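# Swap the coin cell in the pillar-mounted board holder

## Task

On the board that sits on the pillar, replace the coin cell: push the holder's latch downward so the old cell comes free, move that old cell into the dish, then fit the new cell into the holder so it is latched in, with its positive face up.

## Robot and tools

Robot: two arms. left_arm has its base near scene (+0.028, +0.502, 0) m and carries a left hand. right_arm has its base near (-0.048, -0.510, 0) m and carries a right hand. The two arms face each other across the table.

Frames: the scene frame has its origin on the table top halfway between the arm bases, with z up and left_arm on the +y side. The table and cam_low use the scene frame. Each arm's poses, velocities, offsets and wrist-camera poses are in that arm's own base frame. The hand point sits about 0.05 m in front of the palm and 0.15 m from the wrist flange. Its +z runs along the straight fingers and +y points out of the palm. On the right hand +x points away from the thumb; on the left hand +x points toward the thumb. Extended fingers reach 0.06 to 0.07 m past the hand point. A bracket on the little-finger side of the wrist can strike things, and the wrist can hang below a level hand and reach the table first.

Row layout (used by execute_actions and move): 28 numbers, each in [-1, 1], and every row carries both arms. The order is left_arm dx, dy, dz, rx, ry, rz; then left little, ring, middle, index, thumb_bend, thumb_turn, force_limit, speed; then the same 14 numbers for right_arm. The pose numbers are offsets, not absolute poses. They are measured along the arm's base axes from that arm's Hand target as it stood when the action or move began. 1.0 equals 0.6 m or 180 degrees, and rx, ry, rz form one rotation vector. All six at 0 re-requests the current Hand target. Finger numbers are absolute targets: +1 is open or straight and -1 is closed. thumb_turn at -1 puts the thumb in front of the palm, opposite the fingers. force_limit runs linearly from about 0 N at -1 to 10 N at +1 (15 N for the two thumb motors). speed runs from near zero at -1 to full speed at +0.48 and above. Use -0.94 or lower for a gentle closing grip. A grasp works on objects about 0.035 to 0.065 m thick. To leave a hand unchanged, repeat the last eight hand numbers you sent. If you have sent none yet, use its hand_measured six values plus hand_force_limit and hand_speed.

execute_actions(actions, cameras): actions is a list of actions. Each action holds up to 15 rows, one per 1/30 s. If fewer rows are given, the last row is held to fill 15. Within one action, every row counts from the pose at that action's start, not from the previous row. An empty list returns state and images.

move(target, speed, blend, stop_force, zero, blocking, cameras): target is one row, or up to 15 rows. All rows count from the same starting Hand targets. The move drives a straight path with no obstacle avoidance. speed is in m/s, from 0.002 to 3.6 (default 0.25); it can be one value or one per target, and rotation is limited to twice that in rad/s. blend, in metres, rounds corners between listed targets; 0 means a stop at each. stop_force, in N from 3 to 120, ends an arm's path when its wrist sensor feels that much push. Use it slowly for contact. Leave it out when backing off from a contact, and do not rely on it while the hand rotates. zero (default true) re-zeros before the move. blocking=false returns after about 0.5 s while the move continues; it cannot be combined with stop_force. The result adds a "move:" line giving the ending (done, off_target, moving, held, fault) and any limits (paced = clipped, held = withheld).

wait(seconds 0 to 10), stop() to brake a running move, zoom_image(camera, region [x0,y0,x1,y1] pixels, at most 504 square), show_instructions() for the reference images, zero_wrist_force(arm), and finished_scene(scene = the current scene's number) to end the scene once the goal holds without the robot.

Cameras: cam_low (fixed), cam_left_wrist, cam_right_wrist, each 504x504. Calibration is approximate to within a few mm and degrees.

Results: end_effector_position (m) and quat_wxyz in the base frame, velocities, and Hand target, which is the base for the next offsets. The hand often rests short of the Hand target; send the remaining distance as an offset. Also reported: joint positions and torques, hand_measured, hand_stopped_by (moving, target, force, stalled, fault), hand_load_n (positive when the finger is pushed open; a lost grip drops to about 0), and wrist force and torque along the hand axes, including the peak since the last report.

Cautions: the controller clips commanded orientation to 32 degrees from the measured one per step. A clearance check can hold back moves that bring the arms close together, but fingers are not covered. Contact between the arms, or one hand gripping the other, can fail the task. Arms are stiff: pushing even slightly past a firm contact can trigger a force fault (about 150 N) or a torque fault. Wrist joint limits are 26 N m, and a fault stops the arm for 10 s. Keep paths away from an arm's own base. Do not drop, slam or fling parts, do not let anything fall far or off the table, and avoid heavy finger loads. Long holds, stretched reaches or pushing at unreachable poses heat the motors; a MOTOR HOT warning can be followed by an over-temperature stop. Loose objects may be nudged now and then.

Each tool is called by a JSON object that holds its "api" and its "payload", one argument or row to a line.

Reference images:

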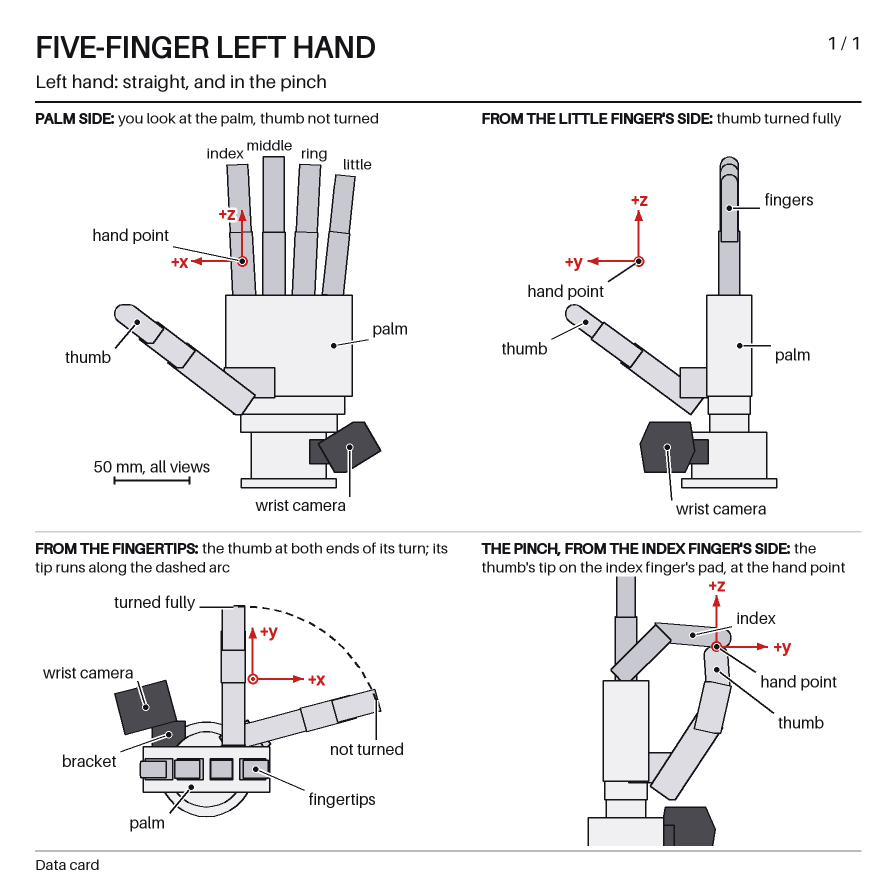

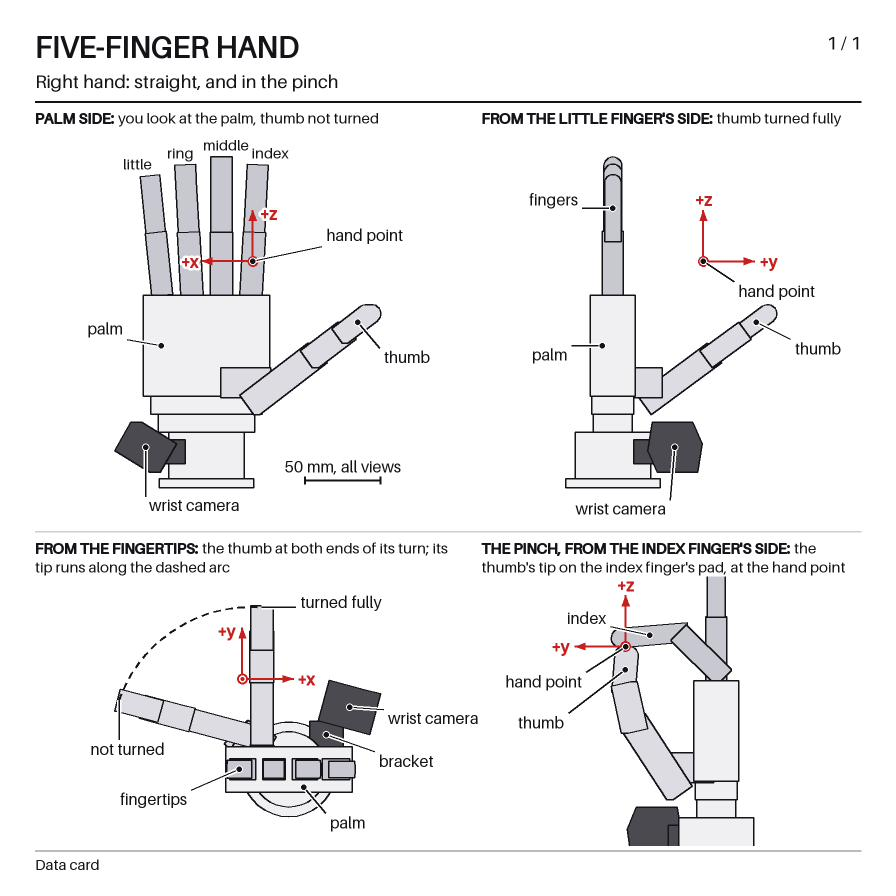

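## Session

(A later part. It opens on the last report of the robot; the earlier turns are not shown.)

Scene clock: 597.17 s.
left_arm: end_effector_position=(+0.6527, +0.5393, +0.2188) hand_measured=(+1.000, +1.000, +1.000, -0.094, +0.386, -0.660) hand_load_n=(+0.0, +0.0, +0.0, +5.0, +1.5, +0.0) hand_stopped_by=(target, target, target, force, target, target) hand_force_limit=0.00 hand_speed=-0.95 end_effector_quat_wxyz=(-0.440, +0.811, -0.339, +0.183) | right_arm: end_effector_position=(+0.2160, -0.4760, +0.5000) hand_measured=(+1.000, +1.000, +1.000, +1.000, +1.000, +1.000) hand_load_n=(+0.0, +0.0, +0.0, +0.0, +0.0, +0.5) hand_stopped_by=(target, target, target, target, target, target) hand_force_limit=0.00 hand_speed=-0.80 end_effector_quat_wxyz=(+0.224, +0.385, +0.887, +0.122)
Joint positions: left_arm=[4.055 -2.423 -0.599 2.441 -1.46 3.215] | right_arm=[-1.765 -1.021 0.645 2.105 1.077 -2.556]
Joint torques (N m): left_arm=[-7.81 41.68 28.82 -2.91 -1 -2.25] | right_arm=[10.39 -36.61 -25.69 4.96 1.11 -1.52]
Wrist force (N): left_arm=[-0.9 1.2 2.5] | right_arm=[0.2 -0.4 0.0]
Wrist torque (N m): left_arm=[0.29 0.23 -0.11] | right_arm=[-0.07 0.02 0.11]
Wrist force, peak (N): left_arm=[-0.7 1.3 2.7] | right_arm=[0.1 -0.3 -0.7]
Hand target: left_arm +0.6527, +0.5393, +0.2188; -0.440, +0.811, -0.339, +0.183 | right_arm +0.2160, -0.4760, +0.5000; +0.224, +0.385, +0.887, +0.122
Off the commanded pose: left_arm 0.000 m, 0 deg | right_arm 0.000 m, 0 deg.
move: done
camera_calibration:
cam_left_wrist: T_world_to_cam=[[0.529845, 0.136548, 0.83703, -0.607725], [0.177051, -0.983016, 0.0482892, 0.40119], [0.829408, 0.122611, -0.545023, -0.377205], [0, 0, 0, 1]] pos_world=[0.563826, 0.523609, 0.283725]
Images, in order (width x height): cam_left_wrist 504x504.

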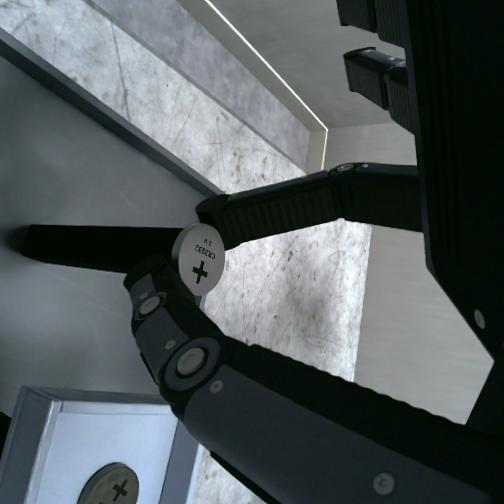

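{"api": "move", "payload": {
  "target": [0.0007,0.0007,0.01,0,0,0,1,1,1,-0.29,0.385,-0.66,0,-0.95,0,0,0,0,0,0,1,1,1,1,1,1,0,-0.8],
  "speed": 0.02,
  "cameras": ["cam_left_wrist"]
}}

{"api": "zoom_image", "payload": {
  "camera": "cam_left_wrist",
  "region": [120, 160, 280, 320]
}}

Scene clock: 613.67 s.
left_arm: end_effector_position=(+0.6531, +0.5398, +0.2248) hand_measured=(+1.000, +1.000, +1.000, -0.094, +0.386, -0.660) hand_load_n=(+0.0, +0.0, +0.0, +2.5, +2.5, +0.0) hand_stopped_by=(target, target, target, force, target, target) hand_force_limit=0.00 hand_speed=-0.95 end_effector_quat_wxyz=(-0.440, +0.811, -0.339, +0.183) | right_arm: end_effector_position=(+0.2160, -0.4760, +0.5000) hand_measured=(+1.000, +1.000, +1.000, +1.000, +1.000, +1.000) hand_load_n=(+0.0, +0.0, +0.0, +0.0, +0.0, +0.0) hand_stopped_by=(target, target, target, target, target, target) hand_force_limit=0.00 hand_speed=-0.80 end_effector_quat_wxyz=(+0.224, +0.385, +0.887, +0.122)
Joint positions: left_arm=[4.055 -2.429 -0.573 2.421 -1.46 3.215] | right_arm=[-1.765 -1.021 0.645 2.105 1.077 -2.556]
Joint torques (N m): left_arm=[-6.99 41.47 28.97 -2.67 -1.05 -2.4] | right_arm=[10.79 -36.5 -25.32 4.98 1.06 -1.51]
Wrist force (N): left_arm=[-1.1 2.8 0.4] | right_arm=[0.2 -0.3 -0.3]
Wrist torque (N m): left_arm=[0.35 0.23 -0.13] | right_arm=[-0.05 0.02 0.12]
Wrist force, peak (N): left_arm=[-1.2 3.2 0.2] | right_arm=[0.2 -0.5 -0.6]
Hand target: left_arm +0.6531, +0.5398, +0.2248; -0.440, +0.811, -0.339, +0.183 | right_arm +0.2160, -0.4760, +0.5000; +0.224, +0.385, +0.887, +0.122
Off the commanded pose: left_arm 0.000 m, 0 deg | right_arm 0.000 m, 0 deg.
move: done
camera_calibration:
cam_left_wrist: T_world_to_cam=[[0.529836, 0.136601, 0.837027, -0.613035], [0.177079, -0.983009, 0.0483337, 0.40119], [0.829407, 0.122611, -0.545023, -0.374316], [0, 0, 0, 1]] pos_world=[0.564226, 0.524009, 0.289725]
Images, in order (width x height): cam_left_wrist 504x504.

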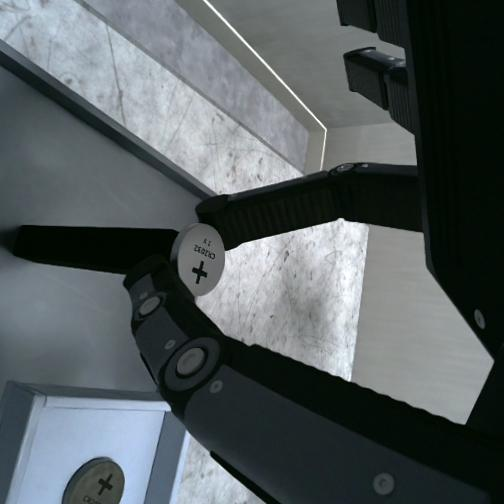

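Scaled by 3.150 from the camera's 504x504 image, which has a finer 720x720 frame.

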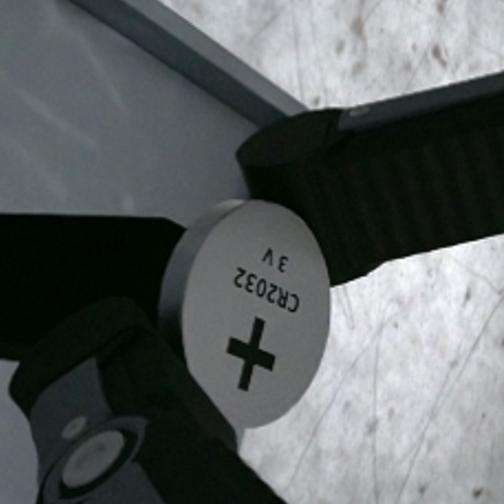

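{"api": "move", "payload": {
  "target": [
    [0,0,0.05,0,0,0,1,1,1,-0.31,0.385,-0.66,0,-0.95,0,0,0,0,0,0,1,1,1,1,1,1,0,-0.8],
    [-0.3825,-0.0122,0.1253,0,0,0,1,1,1,-0.31,0.385,-0.66,0,-0.95,0,0,0,0,0,0,1,1,1,1,1,1,0,-0.8]
  ],
  "speed": [0.06,0.15],
  "blend": [0.01,0],
  "cameras": ["cam_left_wrist"]
}}

{"api": "zoom_image", "payload": {
  "camera": "cam_left_wrist",
  "region": [10, 150, 130, 270]
}}

{"api": "zoom_image", "payload": {
  "camera": "cam_left_wrist",
  "region": [120, 160, 280, 320]
}}

Scene clock: 651.27 s.
left_arm: end_effector_position=(+0.4237, +0.5324, +0.2999) hand_measured=(+1.000, +1.000, +1.000, -0.106, +0.388, -0.660) hand_load_n=(+0.0, -0.5, +0.0, +5.0, +4.5, -0.5) hand_stopped_by=(target, target, target, force, target, target) hand_force_limit=0.00 hand_speed=-0.95 end_effector_quat_wxyz=(-0.440, +0.811, -0.339, +0.183) | right_arm: end_effector_position=(+0.2160, -0.4760, +0.5000) hand_measured=(+1.000, +1.000, +1.000, +1.000, +1.000, +1.000) hand_load_n=(+0.0, +0.0, +0.0, +0.0, +0.0, +0.0) hand_stopped_by=(target, target, target, target, target, target) hand_force_limit=0.00 hand_speed=-0.80 end_effector_quat_wxyz=(+0.224, +0.385, +0.887, +0.122)
Joint positions: left_arm=[4.405 -1.958 -1.156 2.479 -1.172 3.421] | right_arm=[-1.765 -1.021 0.645 2.105 1.077 -2.556]
Joint torques (N m): left_arm=[8.85 54.54 8.34 -2.68 1.89 2.68] | right_arm=[10.47 -36.31 -25.63 4.95 1.04 -1.5]
Wrist force (N): left_arm=[-1.0 2.8 0.4] | right_arm=[0.2 -0.2 -0.2]
Wrist torque (N m): left_arm=[0.38 0.24 -0.35] | right_arm=[-0.04 0.02 0.12]
Wrist force, peak (N): left_arm=[-1.2 3.6 0.5] | right_arm=[0.3 -0.6 -0.8]
Hand target: left_arm +0.4236, +0.5324, +0.3000; -0.440, +0.811, -0.339, +0.183 | right_arm +0.2160, -0.4760, +0.5000; +0.224, +0.385, +0.887, +0.122
Off the commanded pose: left_arm 0.000 m, 0 deg | right_arm 0.000 m, 0 deg.
move: done
camera_calibration:
cam_left_wrist: T_world_to_cam=[[0.529926, 0.136559, 0.836977, -0.553428], [0.176973, -0.983028, 0.0483393, 0.431044], [0.829372, 0.122506, -0.5451, -0.142075], [0, 0, 0, 1]] pos_world=[0.334826, 0.516709, 0.364925]
Images, in order (width x height): cam_left_wrist 504x504.

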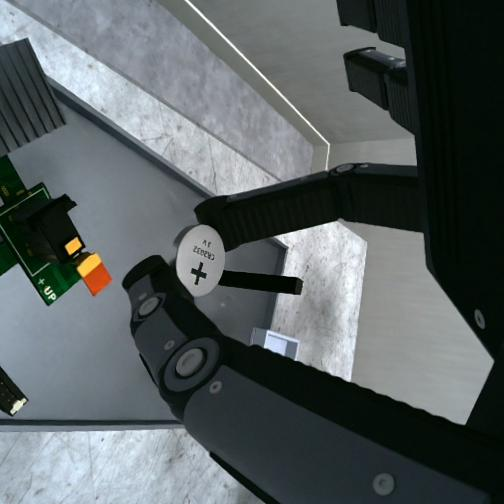

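Scaled by 4.200 from the camera's 504x504 image, which has a finer 720x720 frame.

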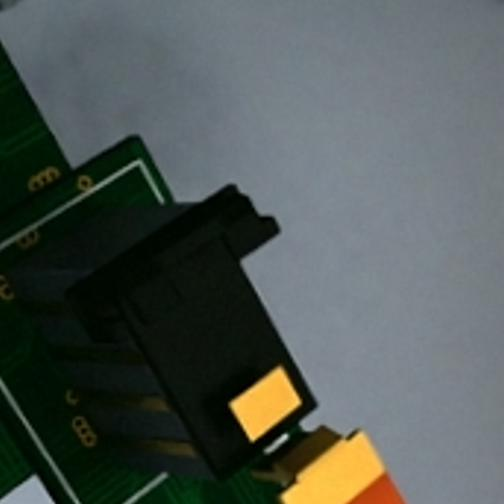

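Scaled by 3.150 from the camera's 504x504 image, which has a finer 720x720 frame.

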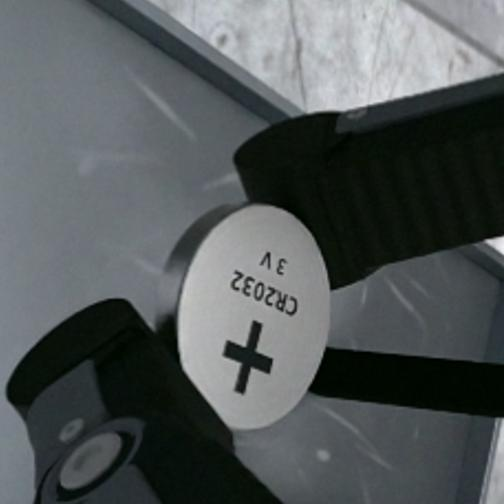

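{"api": "move", "payload": {
  "target": [
    [-0.0073,0.0088,-0.02,-0.1106,-0.1093,0,1,1,1,-0.31,0.385,-0.66,0,-0.95,0,0,0,0,0,0,1,1,1,1,1,1,0,-0.8],
    [-0.0073,0.0088,-0.078,-0.1106,-0.1093,0,1,1,1,-0.31,0.385,-0.66,0,-0.95,0,0,0,0,0,0,1,1,1,1,1,1,0,-0.8]
  ],
  "speed": [0.15,0.06],
  "cameras": ["cam_left_wrist", "cam_right_wrist"]
}}

{"api": "zoom_image", "payload": {
  "camera": "cam_left_wrist",
  "region": [80, 140, 280, 340]
}}

{"api": "zoom_image", "payload": {
  "camera": "cam_right_wrist",
  "region": [200, 200, 320, 320]
}}

Scene clock: 708.30 s.
left_arm: end_effector_position=(+0.4192, +0.5377, +0.2532) hand_measured=(+1.000, +1.000, +1.000, -0.106, +0.388, -0.660) hand_load_n=(+0.0, +0.0, +0.0, +5.0, +4.5, -0.5) hand_stopped_by=(target, target, target, force, target, target) hand_force_limit=0.00 hand_speed=-0.95 end_effector_quat_wxyz=(-0.345, +0.832, -0.222, +0.374) | right_arm: end_effector_position=(+0.2160, -0.4760, +0.5000) hand_measured=(+1.000, +1.000, +1.000, +1.000, +1.000, +1.000) hand_load_n=(+0.0, +0.0, +0.0, +0.0, +0.0, +0.0) hand_stopped_by=(target, target, target, target, target, target) hand_force_limit=0.00 hand_speed=-0.80 end_effector_quat_wxyz=(+0.224, +0.385, +0.887, +0.122)
Joint positions: left_arm=[4.556 -2.066 -1.227 2.548 -0.792 3.152] | right_arm=[-1.765 -1.021 0.645 2.105 1.077 -2.556]
Joint torques (N m): left_arm=[7.61 27.61 8.24 2 2.28 -2.4] | right_arm=[10.25 -37.36 -25.96 4.96 0.93 -1.48]
Wrist force (N): left_arm=[-1.5 2.2 -0.1] | right_arm=[0.3 -0.3 -0.4]
Wrist torque (N m): left_arm=[0.36 0.22 -0.21] | right_arm=[-0.05 0.01 0.13]
Wrist force, peak (N): left_arm=[-2.1 3.0 0.6] | right_arm=[0.1 -0.9 -0.3]
Hand target: left_arm +0.4192, +0.5377, +0.2532; -0.345, +0.832, -0.222, +0.374 | right_arm +0.2160, -0.4760, +0.5000; +0.224, +0.385, +0.887, +0.122
Off the commanded pose: left_arm 0.000 m, 0 deg | right_arm 0.000 m, 0 deg.
move: done
camera_calibration:
cam_left_wrist: T_world_to_cam=[[0.231168, 0.438846, 0.868318, -0.557832], [0.0933996, -0.89838, 0.429174, 0.332352], [0.96842, -0.0181108, -0.248665, -0.222274], [0, 0, 0, 1]] pos_world=[0.313166, 0.539356, 0.286467]
cam_right_wrist: T_world_to_cam=[[0.517706, 0.797935, 0.308674, 0.126307], [0.368935, -0.533728, 0.760934, -0.716027], [0.771924, -0.28006, -0.570701, 0.0929798], [0, 0, 0, 1]] pos_world=[0.127004, -0.456909, 0.558926]
Images, in order (width x height): cam_left_wrist 504x504, cam_right_wrist 504x504.

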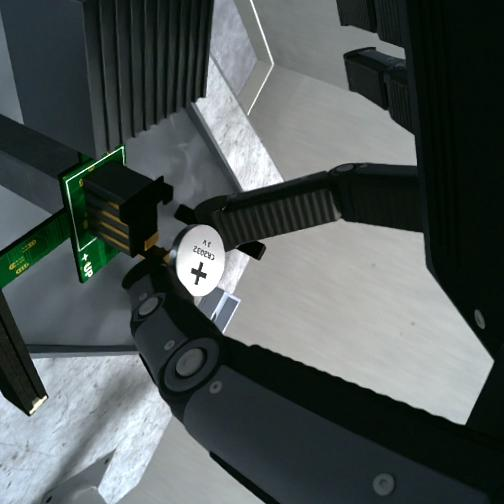

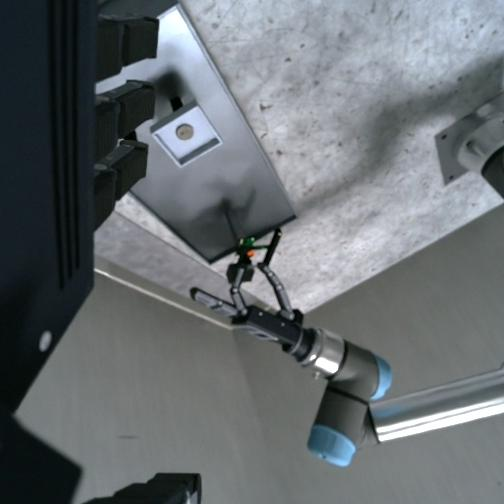

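Scaled by 2.520 from the camera's 504x504 image, which has a finer 720x720 frame.

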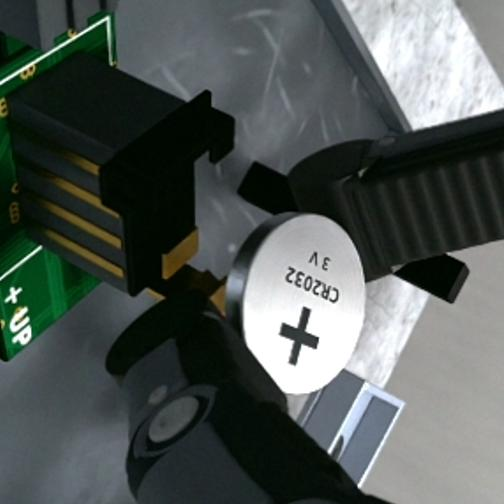

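Scaled by 4.200 from the camera's 504x504 image, which has a finer 720x720 frame.

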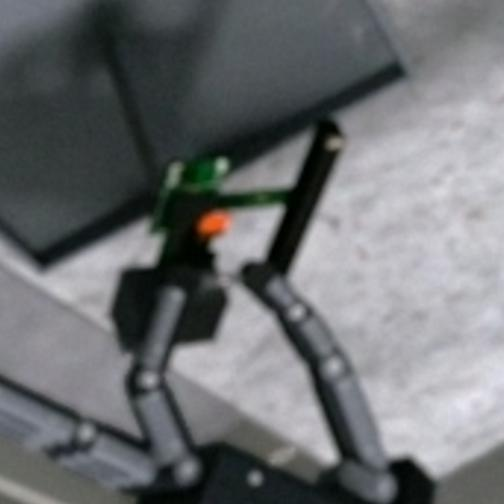

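{"api": "move", "payload": {
  "target": [0,0,-0.0303,0,0,0,1,1,1,-0.31,0.385,-0.66,0,-0.95,0,0,0,0,0,0,1,1,1,1,1,1,0,-0.8],
  "speed": 0.012,
  "stop_force": 3,
  "cameras": ["cam_left_wrist"]
}}

{"api": "zoom_image", "payload": {
  "camera": "cam_left_wrist",
  "region": [110, 150, 270, 310]
}}

Scene clock: 724.93 s.
left_arm: end_effector_position=(+0.4192, +0.5377, +0.2350) hand_measured=(+1.000, +1.000, +1.000, -0.106, +0.386, -0.660) hand_load_n=(+0.0, +0.0, +0.0, +2.5, +0.5, +0.0) hand_stopped_by=(target, target, target, force, target, target) hand_force_limit=0.00 hand_speed=-0.95 end_effector_quat_wxyz=(-0.345, +0.832, -0.222, +0.374) | right_arm: end_effector_position=(+0.2160, -0.4760, +0.5000) hand_measured=(+1.000, +1.000, +1.000, +1.000, +1.000, +1.000) hand_load_n=(+0.0, +0.0, +0.0, +0.0, +0.0, +0.0) hand_stopped_by=(target, target, target, target, target, target) hand_force_limit=0.00 hand_speed=-0.80 end_effector_quat_wxyz=(+0.224, +0.385, +0.887, +0.122)
Joint positions: left_arm=[4.556 -2.074 -1.263 2.591 -0.792 3.152] | right_arm=[-1.765 -1.021 0.645 2.105 1.077 -2.556]
Joint torques (N m): left_arm=[8.49 27.64 8.46 1.6 -0.38 2.2] | right_arm=[10.31 -36.87 -25.67 4.99 1.05 -1.46]
Wrist force (N): left_arm=[-1.3 1.3 1.9] | right_arm=[0.0 -0.4 -0.4]
Wrist torque (N m): left_arm=[0.31 0.28 -0.22] | right_arm=[-0.05 0.06 0.10]
Wrist force, peak (N): left_arm=[2.2 3.8 0.2] | right_arm=[0.1 -0.9 -0.3]
Hand target: left_arm +0.4192, +0.5377, +0.2350; -0.345, +0.832, -0.222, +0.374 | right_arm +0.2160, -0.4760, +0.5000; +0.224, +0.385, +0.887, +0.122
Off the commanded pose: left_arm 0.000 m, 0 deg | right_arm 0.000 m, 0 deg.
move: done
camera_calibration:
cam_left_wrist: T_world_to_cam=[[0.231061, 0.438849, 0.868344, -0.542005], [0.0933499, -0.898378, 0.429188, 0.340174], [0.968451, -0.0181088, -0.248547, -0.226842], [0, 0, 0, 1]] pos_world=[0.313166, 0.539356, 0.268267]
Images, in order (width x height): cam_left_wrist 504x504.

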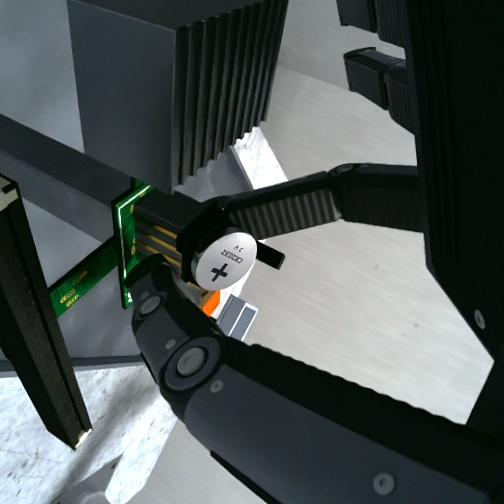

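Scaled by 3.150 from the camera's 504x504 image, which has a finer 720x720 frame.

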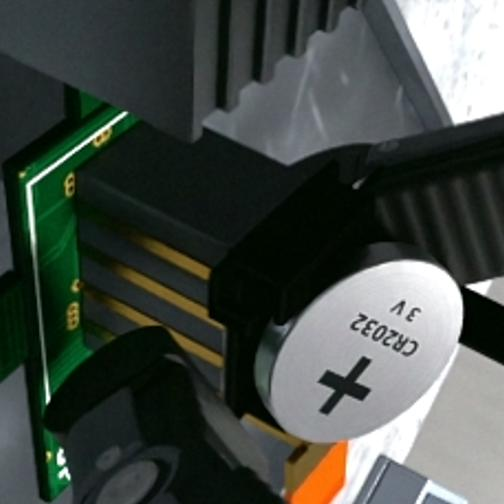

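{"api": "zoom_image", "payload": {
  "camera": "cam_left_wrist",
  "region": [170, 180, 270, 310]
}}

Scaled by 3.877 from the camera's 504x504 image, which has a finer 720x720 frame.

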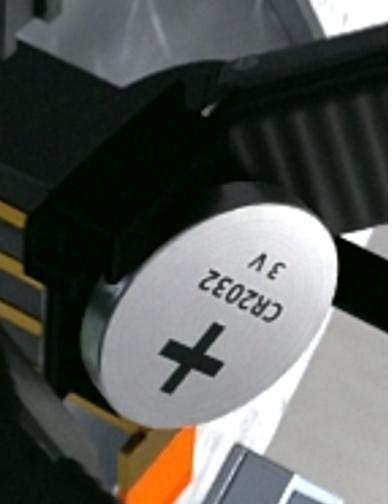

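{"api": "execute_actions", "payload": {
  "actions": [],
  "cameras": ["cam_left_wrist", "cam_right_wrist"]
}}

{"api": "zoom_image", "payload": {
  "camera": "cam_right_wrist",
  "region": [215, 225, 295, 305]
}}

{"api": "zoom_image", "payload": {
  "camera": "cam_left_wrist",
  "region": [170, 190, 270, 290]
}}

Scene clock: 764.87 s.
left_arm: end_effector_position=(+0.4192, +0.5377, +0.2350) hand_measured=(+1.000, +1.000, +1.000, -0.106, +0.386, -0.660) hand_load_n=(+0.0, +0.0, +0.0, +2.5, +0.0, +0.0) hand_stopped_by=(target, target, target, force, target, target) hand_force_limit=0.00 hand_speed=-0.95 end_effector_quat_wxyz=(-0.345, +0.832, -0.222, +0.374) | right_arm: end_effector_position=(+0.2160, -0.4760, +0.5000) hand_measured=(+1.000, +1.000, +1.000, +1.000, +1.000, +1.000) hand_load_n=(+0.0, +0.0, +0.0, +0.0, +0.0, +0.0) hand_stopped_by=(target, target, target, target, target, target) hand_force_limit=0.00 hand_speed=-0.80 end_effector_quat_wxyz=(+0.224, +0.385, +0.887, +0.122)
Joint positions: left_arm=[4.556 -2.074 -1.263 2.591 -0.792 3.152] | right_arm=[-1.765 -1.021 0.645 2.105 1.077 -2.556]
Joint velocities: within noise
Joint torques (N m): left_arm=[6.88 28.22 9.6 1.63 -0.49 1.33] | right_arm=[10.43 -37.17 -25.67 4.98 1 -1.54]
Wrist force (N): left_arm=[-1.2 1.9 2.1] | right_arm=[0.2 -0.3 -0.2]
Wrist torque (N m): left_arm=[0.39 0.26 -0.23] | right_arm=[-0.05 0.02 0.13]
Wrist force, peak (N): left_arm=[-1.4 2.1 2.2] | right_arm=[0.5 -0.5 -0.4]
Hand target: left_arm +0.4192, +0.5377, +0.2350; -0.345, +0.832, -0.222, +0.374 | right_arm +0.2160, -0.4760, +0.5000; +0.224, +0.385, +0.887, +0.122
Off the commanded pose: left_arm 0.000 m, 0 deg | right_arm 0.000 m, 0 deg.
camera_calibration:
cam_left_wrist: T_world_to_cam=[[0.231061, 0.438849, 0.868344, -0.542005], [0.0933499, -0.898378, 0.429188, 0.340174], [0.968451, -0.0181088, -0.248547, -0.226842], [0, 0, 0, 1]] pos_world=[0.313166, 0.539356, 0.268267]
cam_right_wrist: T_world_to_cam=[[0.517706, 0.797935, 0.308674, 0.126307], [0.368935, -0.533728, 0.760934, -0.716027], [0.771924, -0.28006, -0.570701, 0.0929798], [0, 0, 0, 1]] pos_world=[0.127004, -0.456909, 0.558926]
Images, in order (width x height): cam_left_wrist 504x504, cam_right_wrist 504x504.

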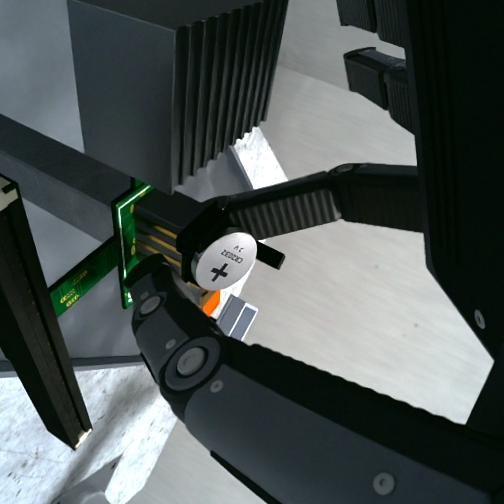

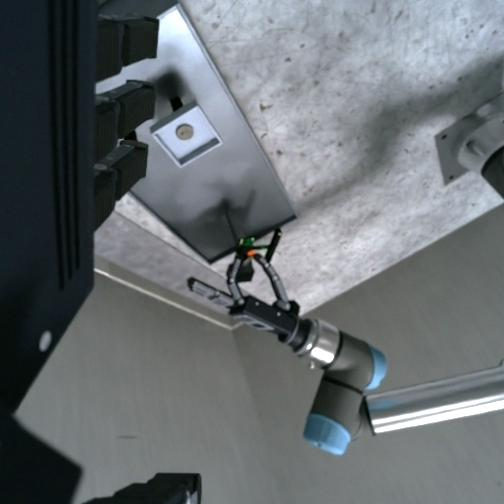

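Scaled by 6.300 from the camera's 504x504 image, which has a finer 720x720 frame.

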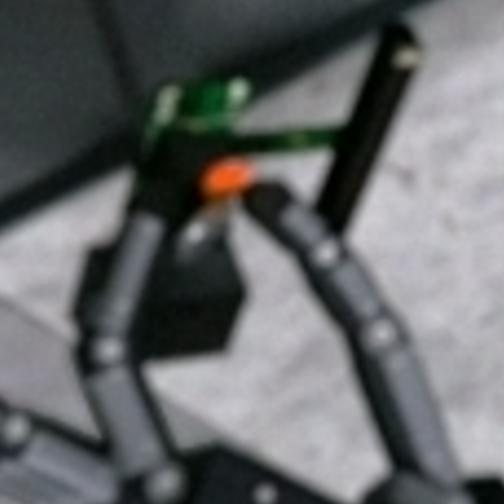

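Scaled by 5.040 from the camera's 504x504 image, which has a finer 720x720 frame.

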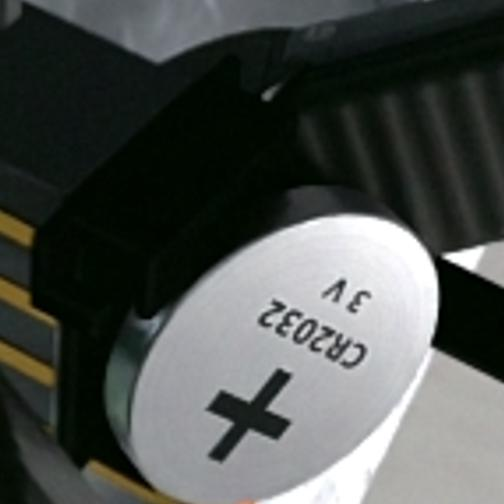

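{"api": "move", "payload": {
  "target": [0,0,0,0,0,0,1,1,1,-0.04,0.385,-0.66,0,-0.95,0,0,0,0,0,0,1,1,1,1,1,1,0,-0.8],
  "cameras": ["cam_left_wrist"]
}}

{"api": "zoom_image", "payload": {
  "camera": "cam_left_wrist",
  "region": [170, 190, 270, 290]
}}

Scene clock: 840.93 s.
left_arm: end_effector_position=(+0.4192, +0.5377, +0.2350) hand_measured=(+1.000, +1.000, +1.000, -0.040, +0.386, -0.660) hand_load_n=(+0.0, +0.0, +0.0, +0.0, +0.0, +0.0) hand_stopped_by=(target, target, target, target, target, target) hand_force_limit=0.00 hand_speed=-0.95 end_effector_quat_wxyz=(-0.345, +0.832, -0.222, +0.374) | right_arm: end_effector_position=(+0.2160, -0.4760, +0.5000) hand_measured=(+1.000, +1.000, +1.000, +1.000, +1.000, +1.000) hand_load_n=(+0.0, +0.0, +0.0, +0.0, +0.0, +0.0) hand_stopped_by=(target, target, target, target, target, target) hand_force_limit=0.00 hand_speed=-0.80 end_effector_quat_wxyz=(+0.224, +0.385, +0.887, +0.122)
Joint positions: left_arm=[4.556 -2.074 -1.263 2.591 -0.792 3.152] | right_arm=[-1.765 -1.021 0.645 2.105 1.077 -2.556]
Joint torques (N m): left_arm=[7.1 28.95 8.61 1.94 -0.39 0.12] | right_arm=[9.98 -37.5 -25.66 5 0.92 -1.56]
Wrist force (N): left_arm=[-1.8 2.3 0.1] | right_arm=[0.0 -0.4 0.2]
Wrist torque (N m): left_arm=[0.36 0.26 -0.24] | right_arm=[-0.09 0.04 0.11]
Wrist force, peak (N): left_arm=[-1.9 3.0 0.4] | right_arm=[0.3 -0.6 -0.6]
Hand target: left_arm +0.4192, +0.5377, +0.2350; -0.345, +0.832, -0.222, +0.374 | right_arm +0.2160, -0.4760, +0.5000; +0.224, +0.385, +0.887, +0.122
Off the commanded pose: left_arm 0.000 m, 0 deg | right_arm 0.000 m, 0 deg.
move: done
camera_calibration:
cam_left_wrist: T_world_to_cam=[[0.231061, 0.438849, 0.868344, -0.542005], [0.0933499, -0.898378, 0.429188, 0.340174], [0.968451, -0.0181088, -0.248547, -0.226842], [0, 0, 0, 1]] pos_world=[0.313166, 0.539356, 0.268267]
Images, in order (width x height): cam_left_wrist 504x504.

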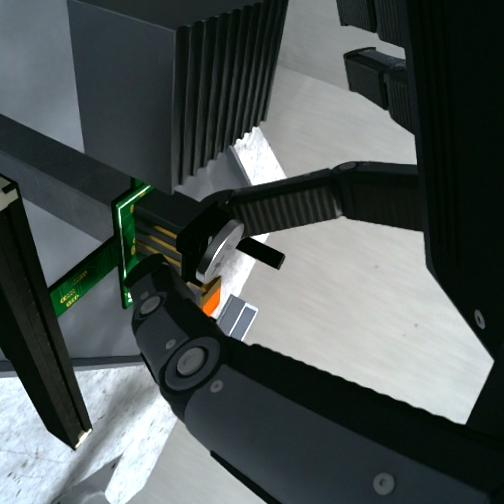

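Scaled by 5.040 from the camera's 504x504 image, which has a finer 720x720 frame.

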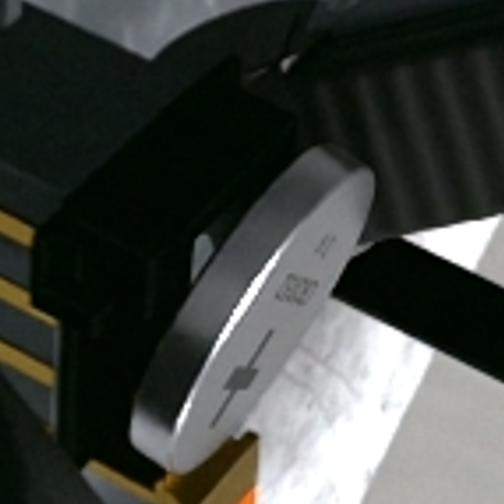

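{"api": "move", "payload": {
  "target": [0,0,0,0,0,0,1,1,1,0.0,0.385,-0.66,0,-0.97,0,0,0,0,0,0,1,1,1,1,1,1,0,-0.8],
  "cameras": ["cam_left_wrist"]
}}

{"api": "zoom_image", "payload": {
  "camera": "cam_left_wrist",
  "region": [170, 190, 270, 290]
}}

Scene clock: 874.43 s.
left_arm: end_effector_position=(+0.4192, +0.5377, +0.2350) hand_measured=(+1.000, +1.000, +1.000, +0.000, +0.386, -0.660) hand_load_n=(+0.0, +0.0, +0.0, +0.0, +0.0, +0.0) hand_stopped_by=(target, target, target, target, target, target) hand_force_limit=0.00 hand_speed=-0.97 end_effector_quat_wxyz=(-0.345, +0.832, -0.222, +0.374) | right_arm: end_effector_position=(+0.2160, -0.4760, +0.5000) hand_measured=(+1.000, +1.000, +1.000, +1.000, +1.000, +1.000) hand_load_n=(+0.0, +0.0, +0.0, +0.0, +0.0, +0.0) hand_stopped_by=(target, target, target, target, target, target) hand_force_limit=0.00 hand_speed=-0.80 end_effector_quat_wxyz=(+0.224, +0.385, +0.887, +0.122)
Joint positions: left_arm=[4.556 -2.074 -1.263 2.591 -0.792 3.152] | right_arm=[-1.765 -1.021 0.645 2.105 1.077 -2.556]
Joint torques (N m): left_arm=[7.16 28.03 13.12 1.73 -0.63 -0.99] | right_arm=[10.32 -37.72 -25.49 5 0.88 -1.48]
Wrist force (N): left_arm=[-1.9 2.6 0.2] | right_arm=[0.1 -0.4 -0.3]
Wrist torque (N m): left_arm=[0.40 0.28 -0.26] | right_arm=[-0.05 0.04 0.11]
Wrist force, peak (N): left_arm=[-2.0 2.9 0.2] | right_arm=[0.2 -0.7 -0.5]
Hand target: left_arm +0.4192, +0.5377, +0.2350; -0.345, +0.832, -0.222, +0.374 | right_arm +0.2160, -0.4760, +0.5000; +0.224, +0.385, +0.887, +0.122
Off the commanded pose: left_arm 0.000 m, 0 deg | right_arm 0.000 m, 0 deg.
move: done
camera_calibration:
cam_left_wrist: T_world_to_cam=[[0.231061, 0.438849, 0.868344, -0.542005], [0.0933499, -0.898378, 0.429188, 0.340174], [0.968451, -0.0181088, -0.248547, -0.226842], [0, 0, 0, 1]] pos_world=[0.313166, 0.539356, 0.268267]
Images, in order (width x height): cam_left_wrist 504x504.

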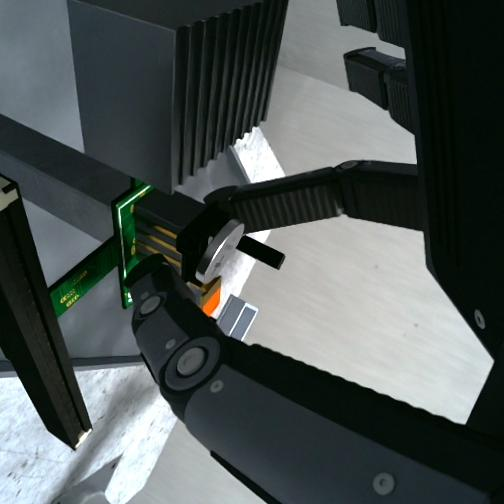

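Scaled by 5.040 from the camera's 504x504 image, which has a finer 720x720 frame.

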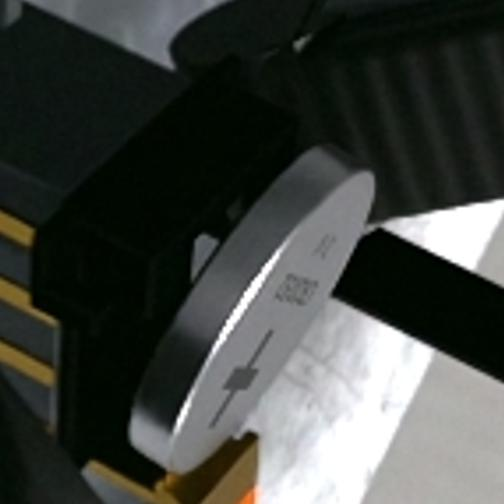

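{"api": "move", "payload": {
  "target": [
    [0,0,0.02,0,0,0,1,1,1,0.0,0.385,-0.66,0,-0.97,0,0,0,0,0,0,1,1,1,1,1,1,0,-0.8],
    [0,0,0.07,0,0,0,1,1,1,0.0,0.385,-0.66,0,-0.97,0,0,0,0,0,0,1,1,1,1,1,1,0,-0.8]
  ],
  "speed": [0.02,0.08],
  "cameras": ["cam_left_wrist"]
}}

{"api": "zoom_image", "payload": {
  "camera": "cam_left_wrist",
  "region": [50, 160, 210, 320]
}}

Scene clock: 884.97 s.
left_arm: end_effector_position=(+0.4192, +0.5377, +0.2770) hand_measured=(+1.000, +1.000, +1.000, +0.000, +0.386, -0.660) hand_load_n=(+0.0, +0.0, -0.5, -0.5, +0.0, +0.0) hand_stopped_by=(target, target, target, target, target, target) hand_force_limit=0.00 hand_speed=-0.97 end_effector_quat_wxyz=(-0.345, +0.832, -0.222, +0.374) | right_arm: end_effector_position=(+0.2160, -0.4760, +0.5000) hand_measured=(+1.000, +1.000, +1.000, +1.000, +1.000, +1.000) hand_load_n=(+0.0, +0.0, +0.0, +0.0, +0.0, +0.0) hand_stopped_by=(target, target, target, target, target, target) hand_force_limit=0.00 hand_speed=-0.80 end_effector_quat_wxyz=(+0.224, +0.385, +0.887, +0.122)
Joint positions: left_arm=[4.556 -2.058 -1.177 2.491 -0.792 3.152] | right_arm=[-1.765 -1.021 0.645 2.105 1.077 -2.556]
Joint torques (N m): left_arm=[4.33 40.55 29.17 -3.34 -0.25 2.42] | right_arm=[9.96 -37.49 -25.24 4.97 0.97 -1.55]
Wrist force (N): left_arm=[-1.7 2.5 0.4] | right_arm=[0.0 -0.4 -0.3]
Wrist torque (N m): left_arm=[0.37 0.26 -0.42] | right_arm=[-0.05 0.04 0.10]
Wrist force, peak (N): left_arm=[-1.6 3.4 0.7] | right_arm=[-0.1 -0.7 -0.5]
Hand target: left_arm +0.4192, +0.5377, +0.2770; -0.345, +0.832, -0.222, +0.374 | right_arm +0.2160, -0.4760, +0.5000; +0.224, +0.385, +0.887, +0.122
Off the commanded pose: left_arm 0.000 m, 0 deg | right_arm 0.000 m, 0 deg.
move: done
camera_calibration:
cam_left_wrist: T_world_to_cam=[[0.231072, 0.438732, 0.868401, -0.578433], [0.0933194, -0.898435, 0.429075, 0.322224], [0.968451, -0.0181085, -0.248546, -0.216404], [0, 0, 0, 1]] pos_world=[0.313166, 0.539356, 0.310267]
Images, in order (width x height): cam_left_wrist 504x504.

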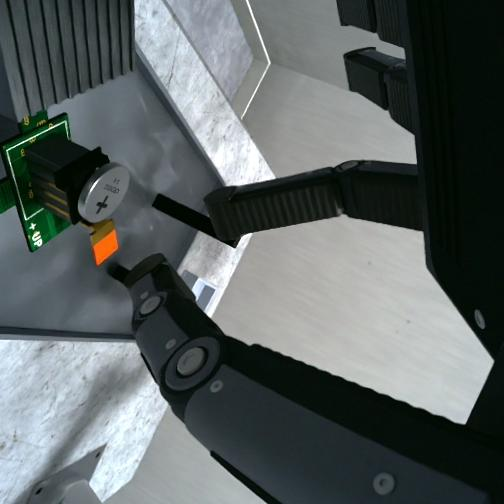

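Scaled by 3.150 from the camera's 504x504 image, which has a finer 720x720 frame.

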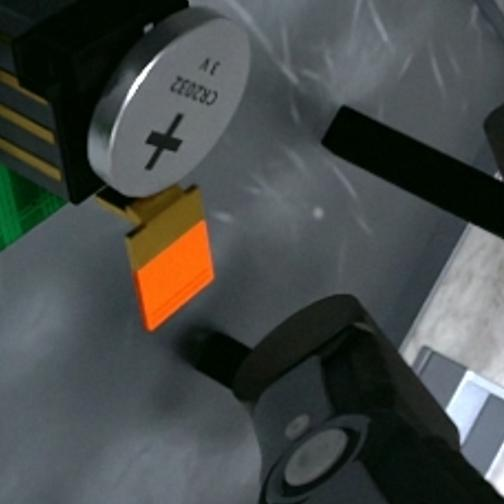

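{"api": "move", "payload": {
  "target": [0,0,0.03,0.1106,0.1093,0,1,1,1,0.15,0.385,-0.66,0,-0.6,0,0,0,0,0,0,1,1,1,1,1,1,0,-0.8],
  "speed": 0.15,
  "cameras": ["cam_left_wrist"]
}}

{"api": "zoom_image", "payload": {
  "camera": "cam_left_wrist",
  "region": [20, 160, 160, 300]
}}

Scene clock: 893.27 s.
left_arm: end_effector_position=(+0.4192, +0.5377, +0.2950) hand_measured=(+1.000, +1.000, +1.000, +0.150, +0.386, -0.660) hand_load_n=(+0.0, +0.0, +0.0, +0.0, +0.0, +0.0) hand_stopped_by=(target, target, target, target, target, target) hand_force_limit=0.00 hand_speed=-0.60 end_effector_quat_wxyz=(-0.440, +0.811, -0.339, +0.183) | right_arm: end_effector_position=(+0.2160, -0.4760, +0.5000) hand_measured=(+1.000, +1.000, +1.000, +1.000, +1.000, +1.000) hand_load_n=(+0.0, +0.0, +0.0, +0.0, +0.0, +0.0) hand_stopped_by=(target, target, target, target, target, target) hand_force_limit=0.00 hand_speed=-0.80 end_effector_quat_wxyz=(+0.224, +0.385, +0.887, +0.122)
Joint positions: left_arm=[4.416 -1.963 -1.16 2.487 -1.162 3.428] | right_arm=[-1.765 -1.021 0.645 2.105 1.077 -2.556]
Joint torques (N m): left_arm=[-6.77 53.1 9.11 2.27 -0.79 2.71] | right_arm=[10.56 -37.57 -25.07 4.98 0.93 -1.41]
Wrist force (N): left_arm=[-1.0 2.8 0.4] | right_arm=[0.1 -0.4 -0.3]
Wrist torque (N m): left_arm=[0.38 0.23 -0.33] | right_arm=[-0.07 0.04 0.11]
Wrist force, peak (N): left_arm=[-2.4 3.2 0.7] | right_arm=[0.2 -0.8 -0.3]
Hand target: left_arm +0.4192, +0.5377, +0.2950; -0.440, +0.811, -0.339, +0.183 | right_arm +0.2160, -0.4760, +0.5000; +0.224, +0.385, +0.887, +0.122
Off the commanded pose: left_arm 0.000 m, 0 deg | right_arm 0.000 m, 0 deg.
move: done
camera_calibration:
cam_left_wrist: T_world_to_cam=[[0.529798, 0.136626, 0.837047, -0.547601], [0.177, -0.983019, 0.0484225, 0.437248], [0.829448, 0.122503, -0.544985, -0.141783], [0, 0, 0, 1]] pos_world=[0.330326, 0.522009, 0.359925]
Images, in order (width x height): cam_left_wrist 504x504.

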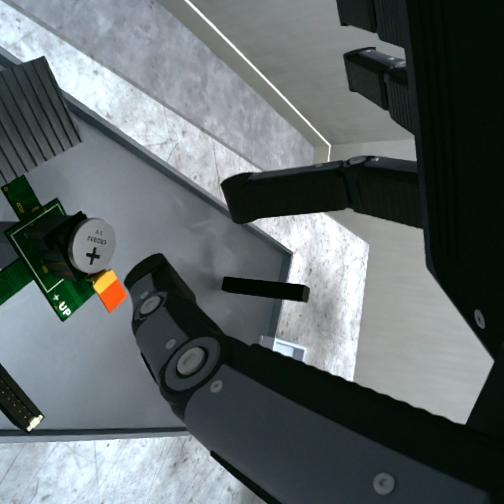

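Scaled by 3.600 from the camera's 504x504 image, which has a finer 720x720 frame.

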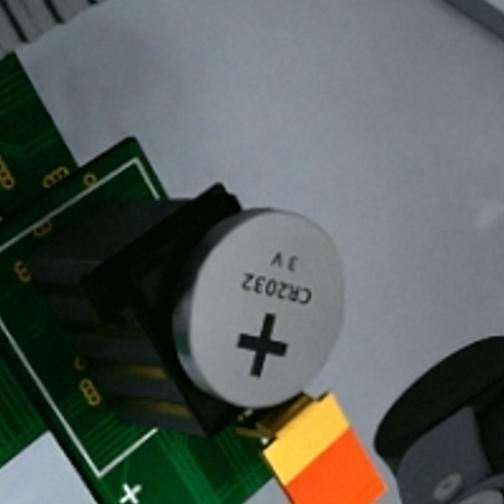

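{"api": "move", "payload": {
  "target": [-0.0105,-0.0158,-0.05,0,0,0,1,1,1,-0.15,1,1,0,-0.5,0,0,0,0,0,0,1,1,1,1,1,1,0,-0.8],
  "speed": 0.1,
  "cameras": ["cam_left_wrist"]
}}

{"api": "zoom_image", "payload": {
  "camera": "cam_left_wrist",
  "region": [90, 130, 290, 330]
}}

Scene clock: 975.67 s.
left_arm: end_effector_position=(+0.4129, +0.5282, +0.2650) hand_measured=(+1.000, +1.000, +1.000, -0.150, +1.000, +1.000) hand_load_n=(+0.0, +0.0, +0.0, +0.0, +0.0, -0.5) hand_stopped_by=(target, target, target, target, target, target) hand_force_limit=0.00 hand_speed=-0.50 end_effector_quat_wxyz=(-0.440, +0.811, -0.339, +0.183) | right_arm: end_effector_position=(+0.2160, -0.4760, +0.5000) hand_measured=(+1.000, +1.000, +1.000, +1.000, +1.000, +1.000) hand_load_n=(+0.0, +0.0, +0.0, +0.0, +0.0, +0.0) hand_stopped_by=(target, target, target, target, target, target) hand_force_limit=0.00 hand_speed=-0.80 end_effector_quat_wxyz=(+0.224, +0.385, +0.887, +0.122)
Joint positions: left_arm=[4.423 -1.936 -1.275 2.573 -1.157 3.433] | right_arm=[-1.765 -1.021 0.645 2.105 1.077 -2.556]
Joint torques (N m): left_arm=[8.04 51.7 9.7 2.12 1.88 -2.15] | right_arm=[10.23 -37.86 -25.09 4.94 0.93 -1.47]
Wrist force (N): left_arm=[-1.1 2.7 0.3] | right_arm=[0.1 -0.4 -0.2]
Wrist torque (N m): left_arm=[0.40 0.24 -0.33] | right_arm=[-0.08 0.03 0.11]
Wrist force, peak (N): left_arm=[-1.1 3.3 0.6] | right_arm=[0.6 -0.3 -0.5]
Hand target: left_arm +0.4129, +0.5282, +0.2650; -0.440, +0.811, -0.339, +0.183 | right_arm +0.2160, -0.4760, +0.5000; +0.224, +0.385, +0.887, +0.122
Off the commanded pose: left_arm 0.000 m, 0 deg | right_arm 0.000 m, 0 deg.
move: done
camera_calibration:
cam_left_wrist: T_world_to_cam=[[0.529857, 0.13655, 0.837022, -0.517825], [0.176969, -0.983028, 0.048343, 0.430519], [0.829418, 0.122512, -0.545029, -0.151723], [0, 0, 0, 1]] pos_world=[0.324026, 0.512509, 0.329925]
Images, in order (width x height): cam_left_wrist 504x504.

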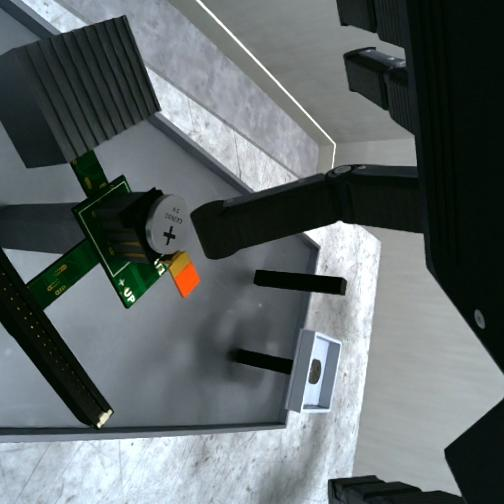

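Scaled by 2.520 from the camera's 504x504 image, which has a finer 720x720 frame.

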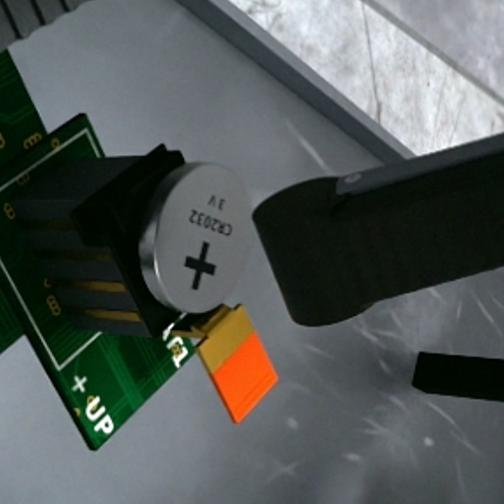

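{"api": "zoom_image", "payload": {
  "camera": "cam_left_wrist",
  "region": [130, 180, 210, 270]
}}

Scaled by 5.600 from the camera's 504x504 image, which has a finer 720x720 frame.

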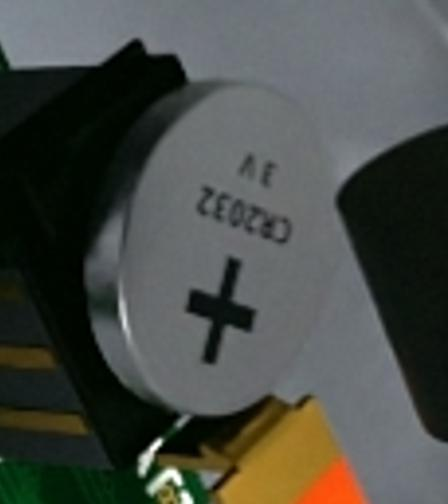

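{"api": "move", "payload": {
  "target": [0.017,0.0147,0,0,0,0,1,1,1,0.15,0.385,-0.66,0,-0.5,0,0,0,0,0,0,1,1,1,1,1,1,0,-0.8],
  "speed": 0.1
}}

{"api": "move", "payload": {
  "target": [0,0,-0.0393,0,0,0,1,1,1,0.15,0.385,-0.66,0,-0.5,0,0,0,0,0,0,1,1,1,1,1,1,0,-0.8],
  "speed": 0.02,
  "stop_force": 3,
  "cameras": ["cam_left_wrist"]
}}

{"api": "zoom_image", "payload": {
  "camera": "cam_left_wrist",
  "region": [140, 180, 260, 300]
}}

Scene clock: 1100.20 s.
left_arm: end_effector_position=(+0.4231, +0.5371, +0.2650) hand_measured=(+1.000, +1.000, +1.000, +0.150, +0.386, -0.660) hand_load_n=(+0.0, +0.0, +0.0, +0.0, +0.0, +0.0) hand_stopped_by=(target, target, target, target, target, target) hand_force_limit=0.00 hand_speed=-0.50 end_effector_quat_wxyz=(-0.440, +0.811, -0.339, +0.183) | right_arm: end_effector_position=(+0.2160, -0.4760, +0.5000) hand_measured=(+1.000, +1.000, +1.000, +1.000, +1.000, +1.000) hand_load_n=(+0.0, +0.0, +0.0, +0.0, -0.5, +0.5) hand_stopped_by=(target, target, target, target, target, target) hand_force_limit=0.00 hand_speed=-0.80 end_effector_quat_wxyz=(+0.224, +0.385, +0.887, +0.122)
Joint positions: left_arm=[4.409 -1.968 -1.23 2.563 -1.169 3.423] | right_arm=[-1.765 -1.021 0.645 2.105 1.077 -2.556]
Joint torques (N m): left_arm=[-7.56 24.62 27.12 -2.71 -0.76 -2.54] | right_arm=[9.78 -37.93 -25.8 4.88 0.9 -1.5]
Wrist force (N): left_arm=[-1.0 2.7 0.5] | right_arm=[0.2 -0.7 -0.3]
Wrist torque (N m): left_arm=[0.38 0.25 -0.13] | right_arm=[-0.11 0.02 0.11]
Wrist force, peak (N): left_arm=[-1.0 3.2 0.6] | right_arm=[0.2 -0.7 -0.3]
Hand target: left_arm +0.4231, +0.5371, +0.2650; -0.440, +0.811, -0.339, +0.183 | right_arm +0.2160, -0.4760, +0.5000; +0.224, +0.385, +0.887, +0.122
Off the commanded pose: left_arm 0.000 m, 0 deg | right_arm 0.000 m, 0 deg.
move: done

Scene clock: 1102.20 s.
left_arm: end_effector_position=(+0.4231, +0.5371, +0.2414) hand_measured=(+1.000, +1.000, +1.000, +0.150, +0.386, -0.660) hand_load_n=(+0.0, +0.0, +0.0, +0.0, +0.0, +0.0) hand_stopped_by=(target, target, target, target, target, target) hand_force_limit=0.00 hand_speed=-0.50 end_effector_quat_wxyz=(-0.440, +0.811, -0.339, +0.183) | right_arm: end_effector_position=(+0.2160, -0.4760, +0.5000) hand_measured=(+1.000, +1.000, +1.000, +1.000, +1.000, +1.000) hand_load_n=(+0.0, +0.0, +0.0, +0.0, +0.0, +0.0) hand_stopped_by=(target, target, target, target, target, target) hand_force_limit=0.00 hand_speed=-0.80 end_effector_quat_wxyz=(+0.224, +0.385, +0.887, +0.122)
Joint positions: left_arm=[4.409 -1.973 -1.283 2.622 -1.169 3.423] | right_arm=[-1.765 -1.021 0.645 2.105 1.077 -2.556]
Joint torques (N m): left_arm=[-6.87 24.31 8.95 2.68 -0.49 0.87] | right_arm=[9.83 -37.96 -25.47 4.92 0.89 -1.45]
Wrist force (N): left_arm=[-0.9 2.7 0.6] | right_arm=[0.1 -0.3 -0.3]
Wrist torque (N m): left_arm=[0.37 0.22 -0.12] | right_arm=[-0.04 0.03 0.12]
Wrist force, peak (N): left_arm=[-0.8 3.1 0.7] | right_arm=[-0.1 0.0 -0.8]
Hand target: left_arm +0.4231, +0.5371, +0.2414; -0.440, +0.811, -0.339, +0.183 | right_arm +0.2160, -0.4760, +0.5000; +0.224, +0.385, +0.887, +0.122
Off the commanded pose: left_arm 0.000 m, 0 deg | right_arm 0.000 m, 0 deg.
move: done
camera_calibration:
cam_left_wrist: T_world_to_cam=[[0.529857, 0.13655, 0.837022, -0.504678], [0.176969, -0.983028, 0.048343, 0.438505], [0.829418, 0.122512, -0.545029, -0.174124], [0, 0, 0, 1]] pos_world=[0.334226, 0.521309, 0.306325]
Images, in order (width x height): cam_left_wrist 504x504.

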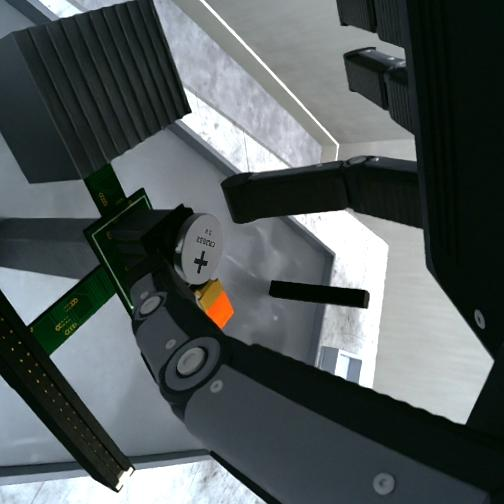

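Scaled by 4.200 from the camera's 504x504 image, which has a finer 720x720 frame.

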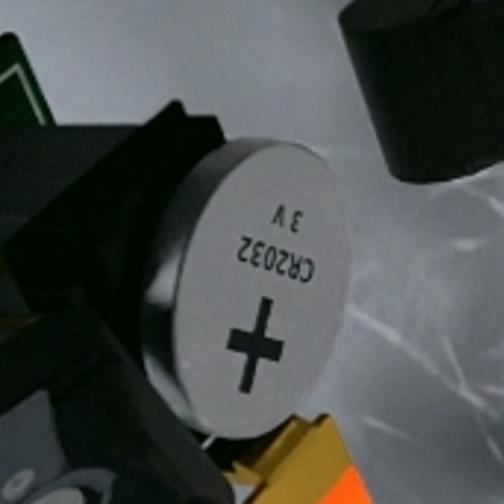

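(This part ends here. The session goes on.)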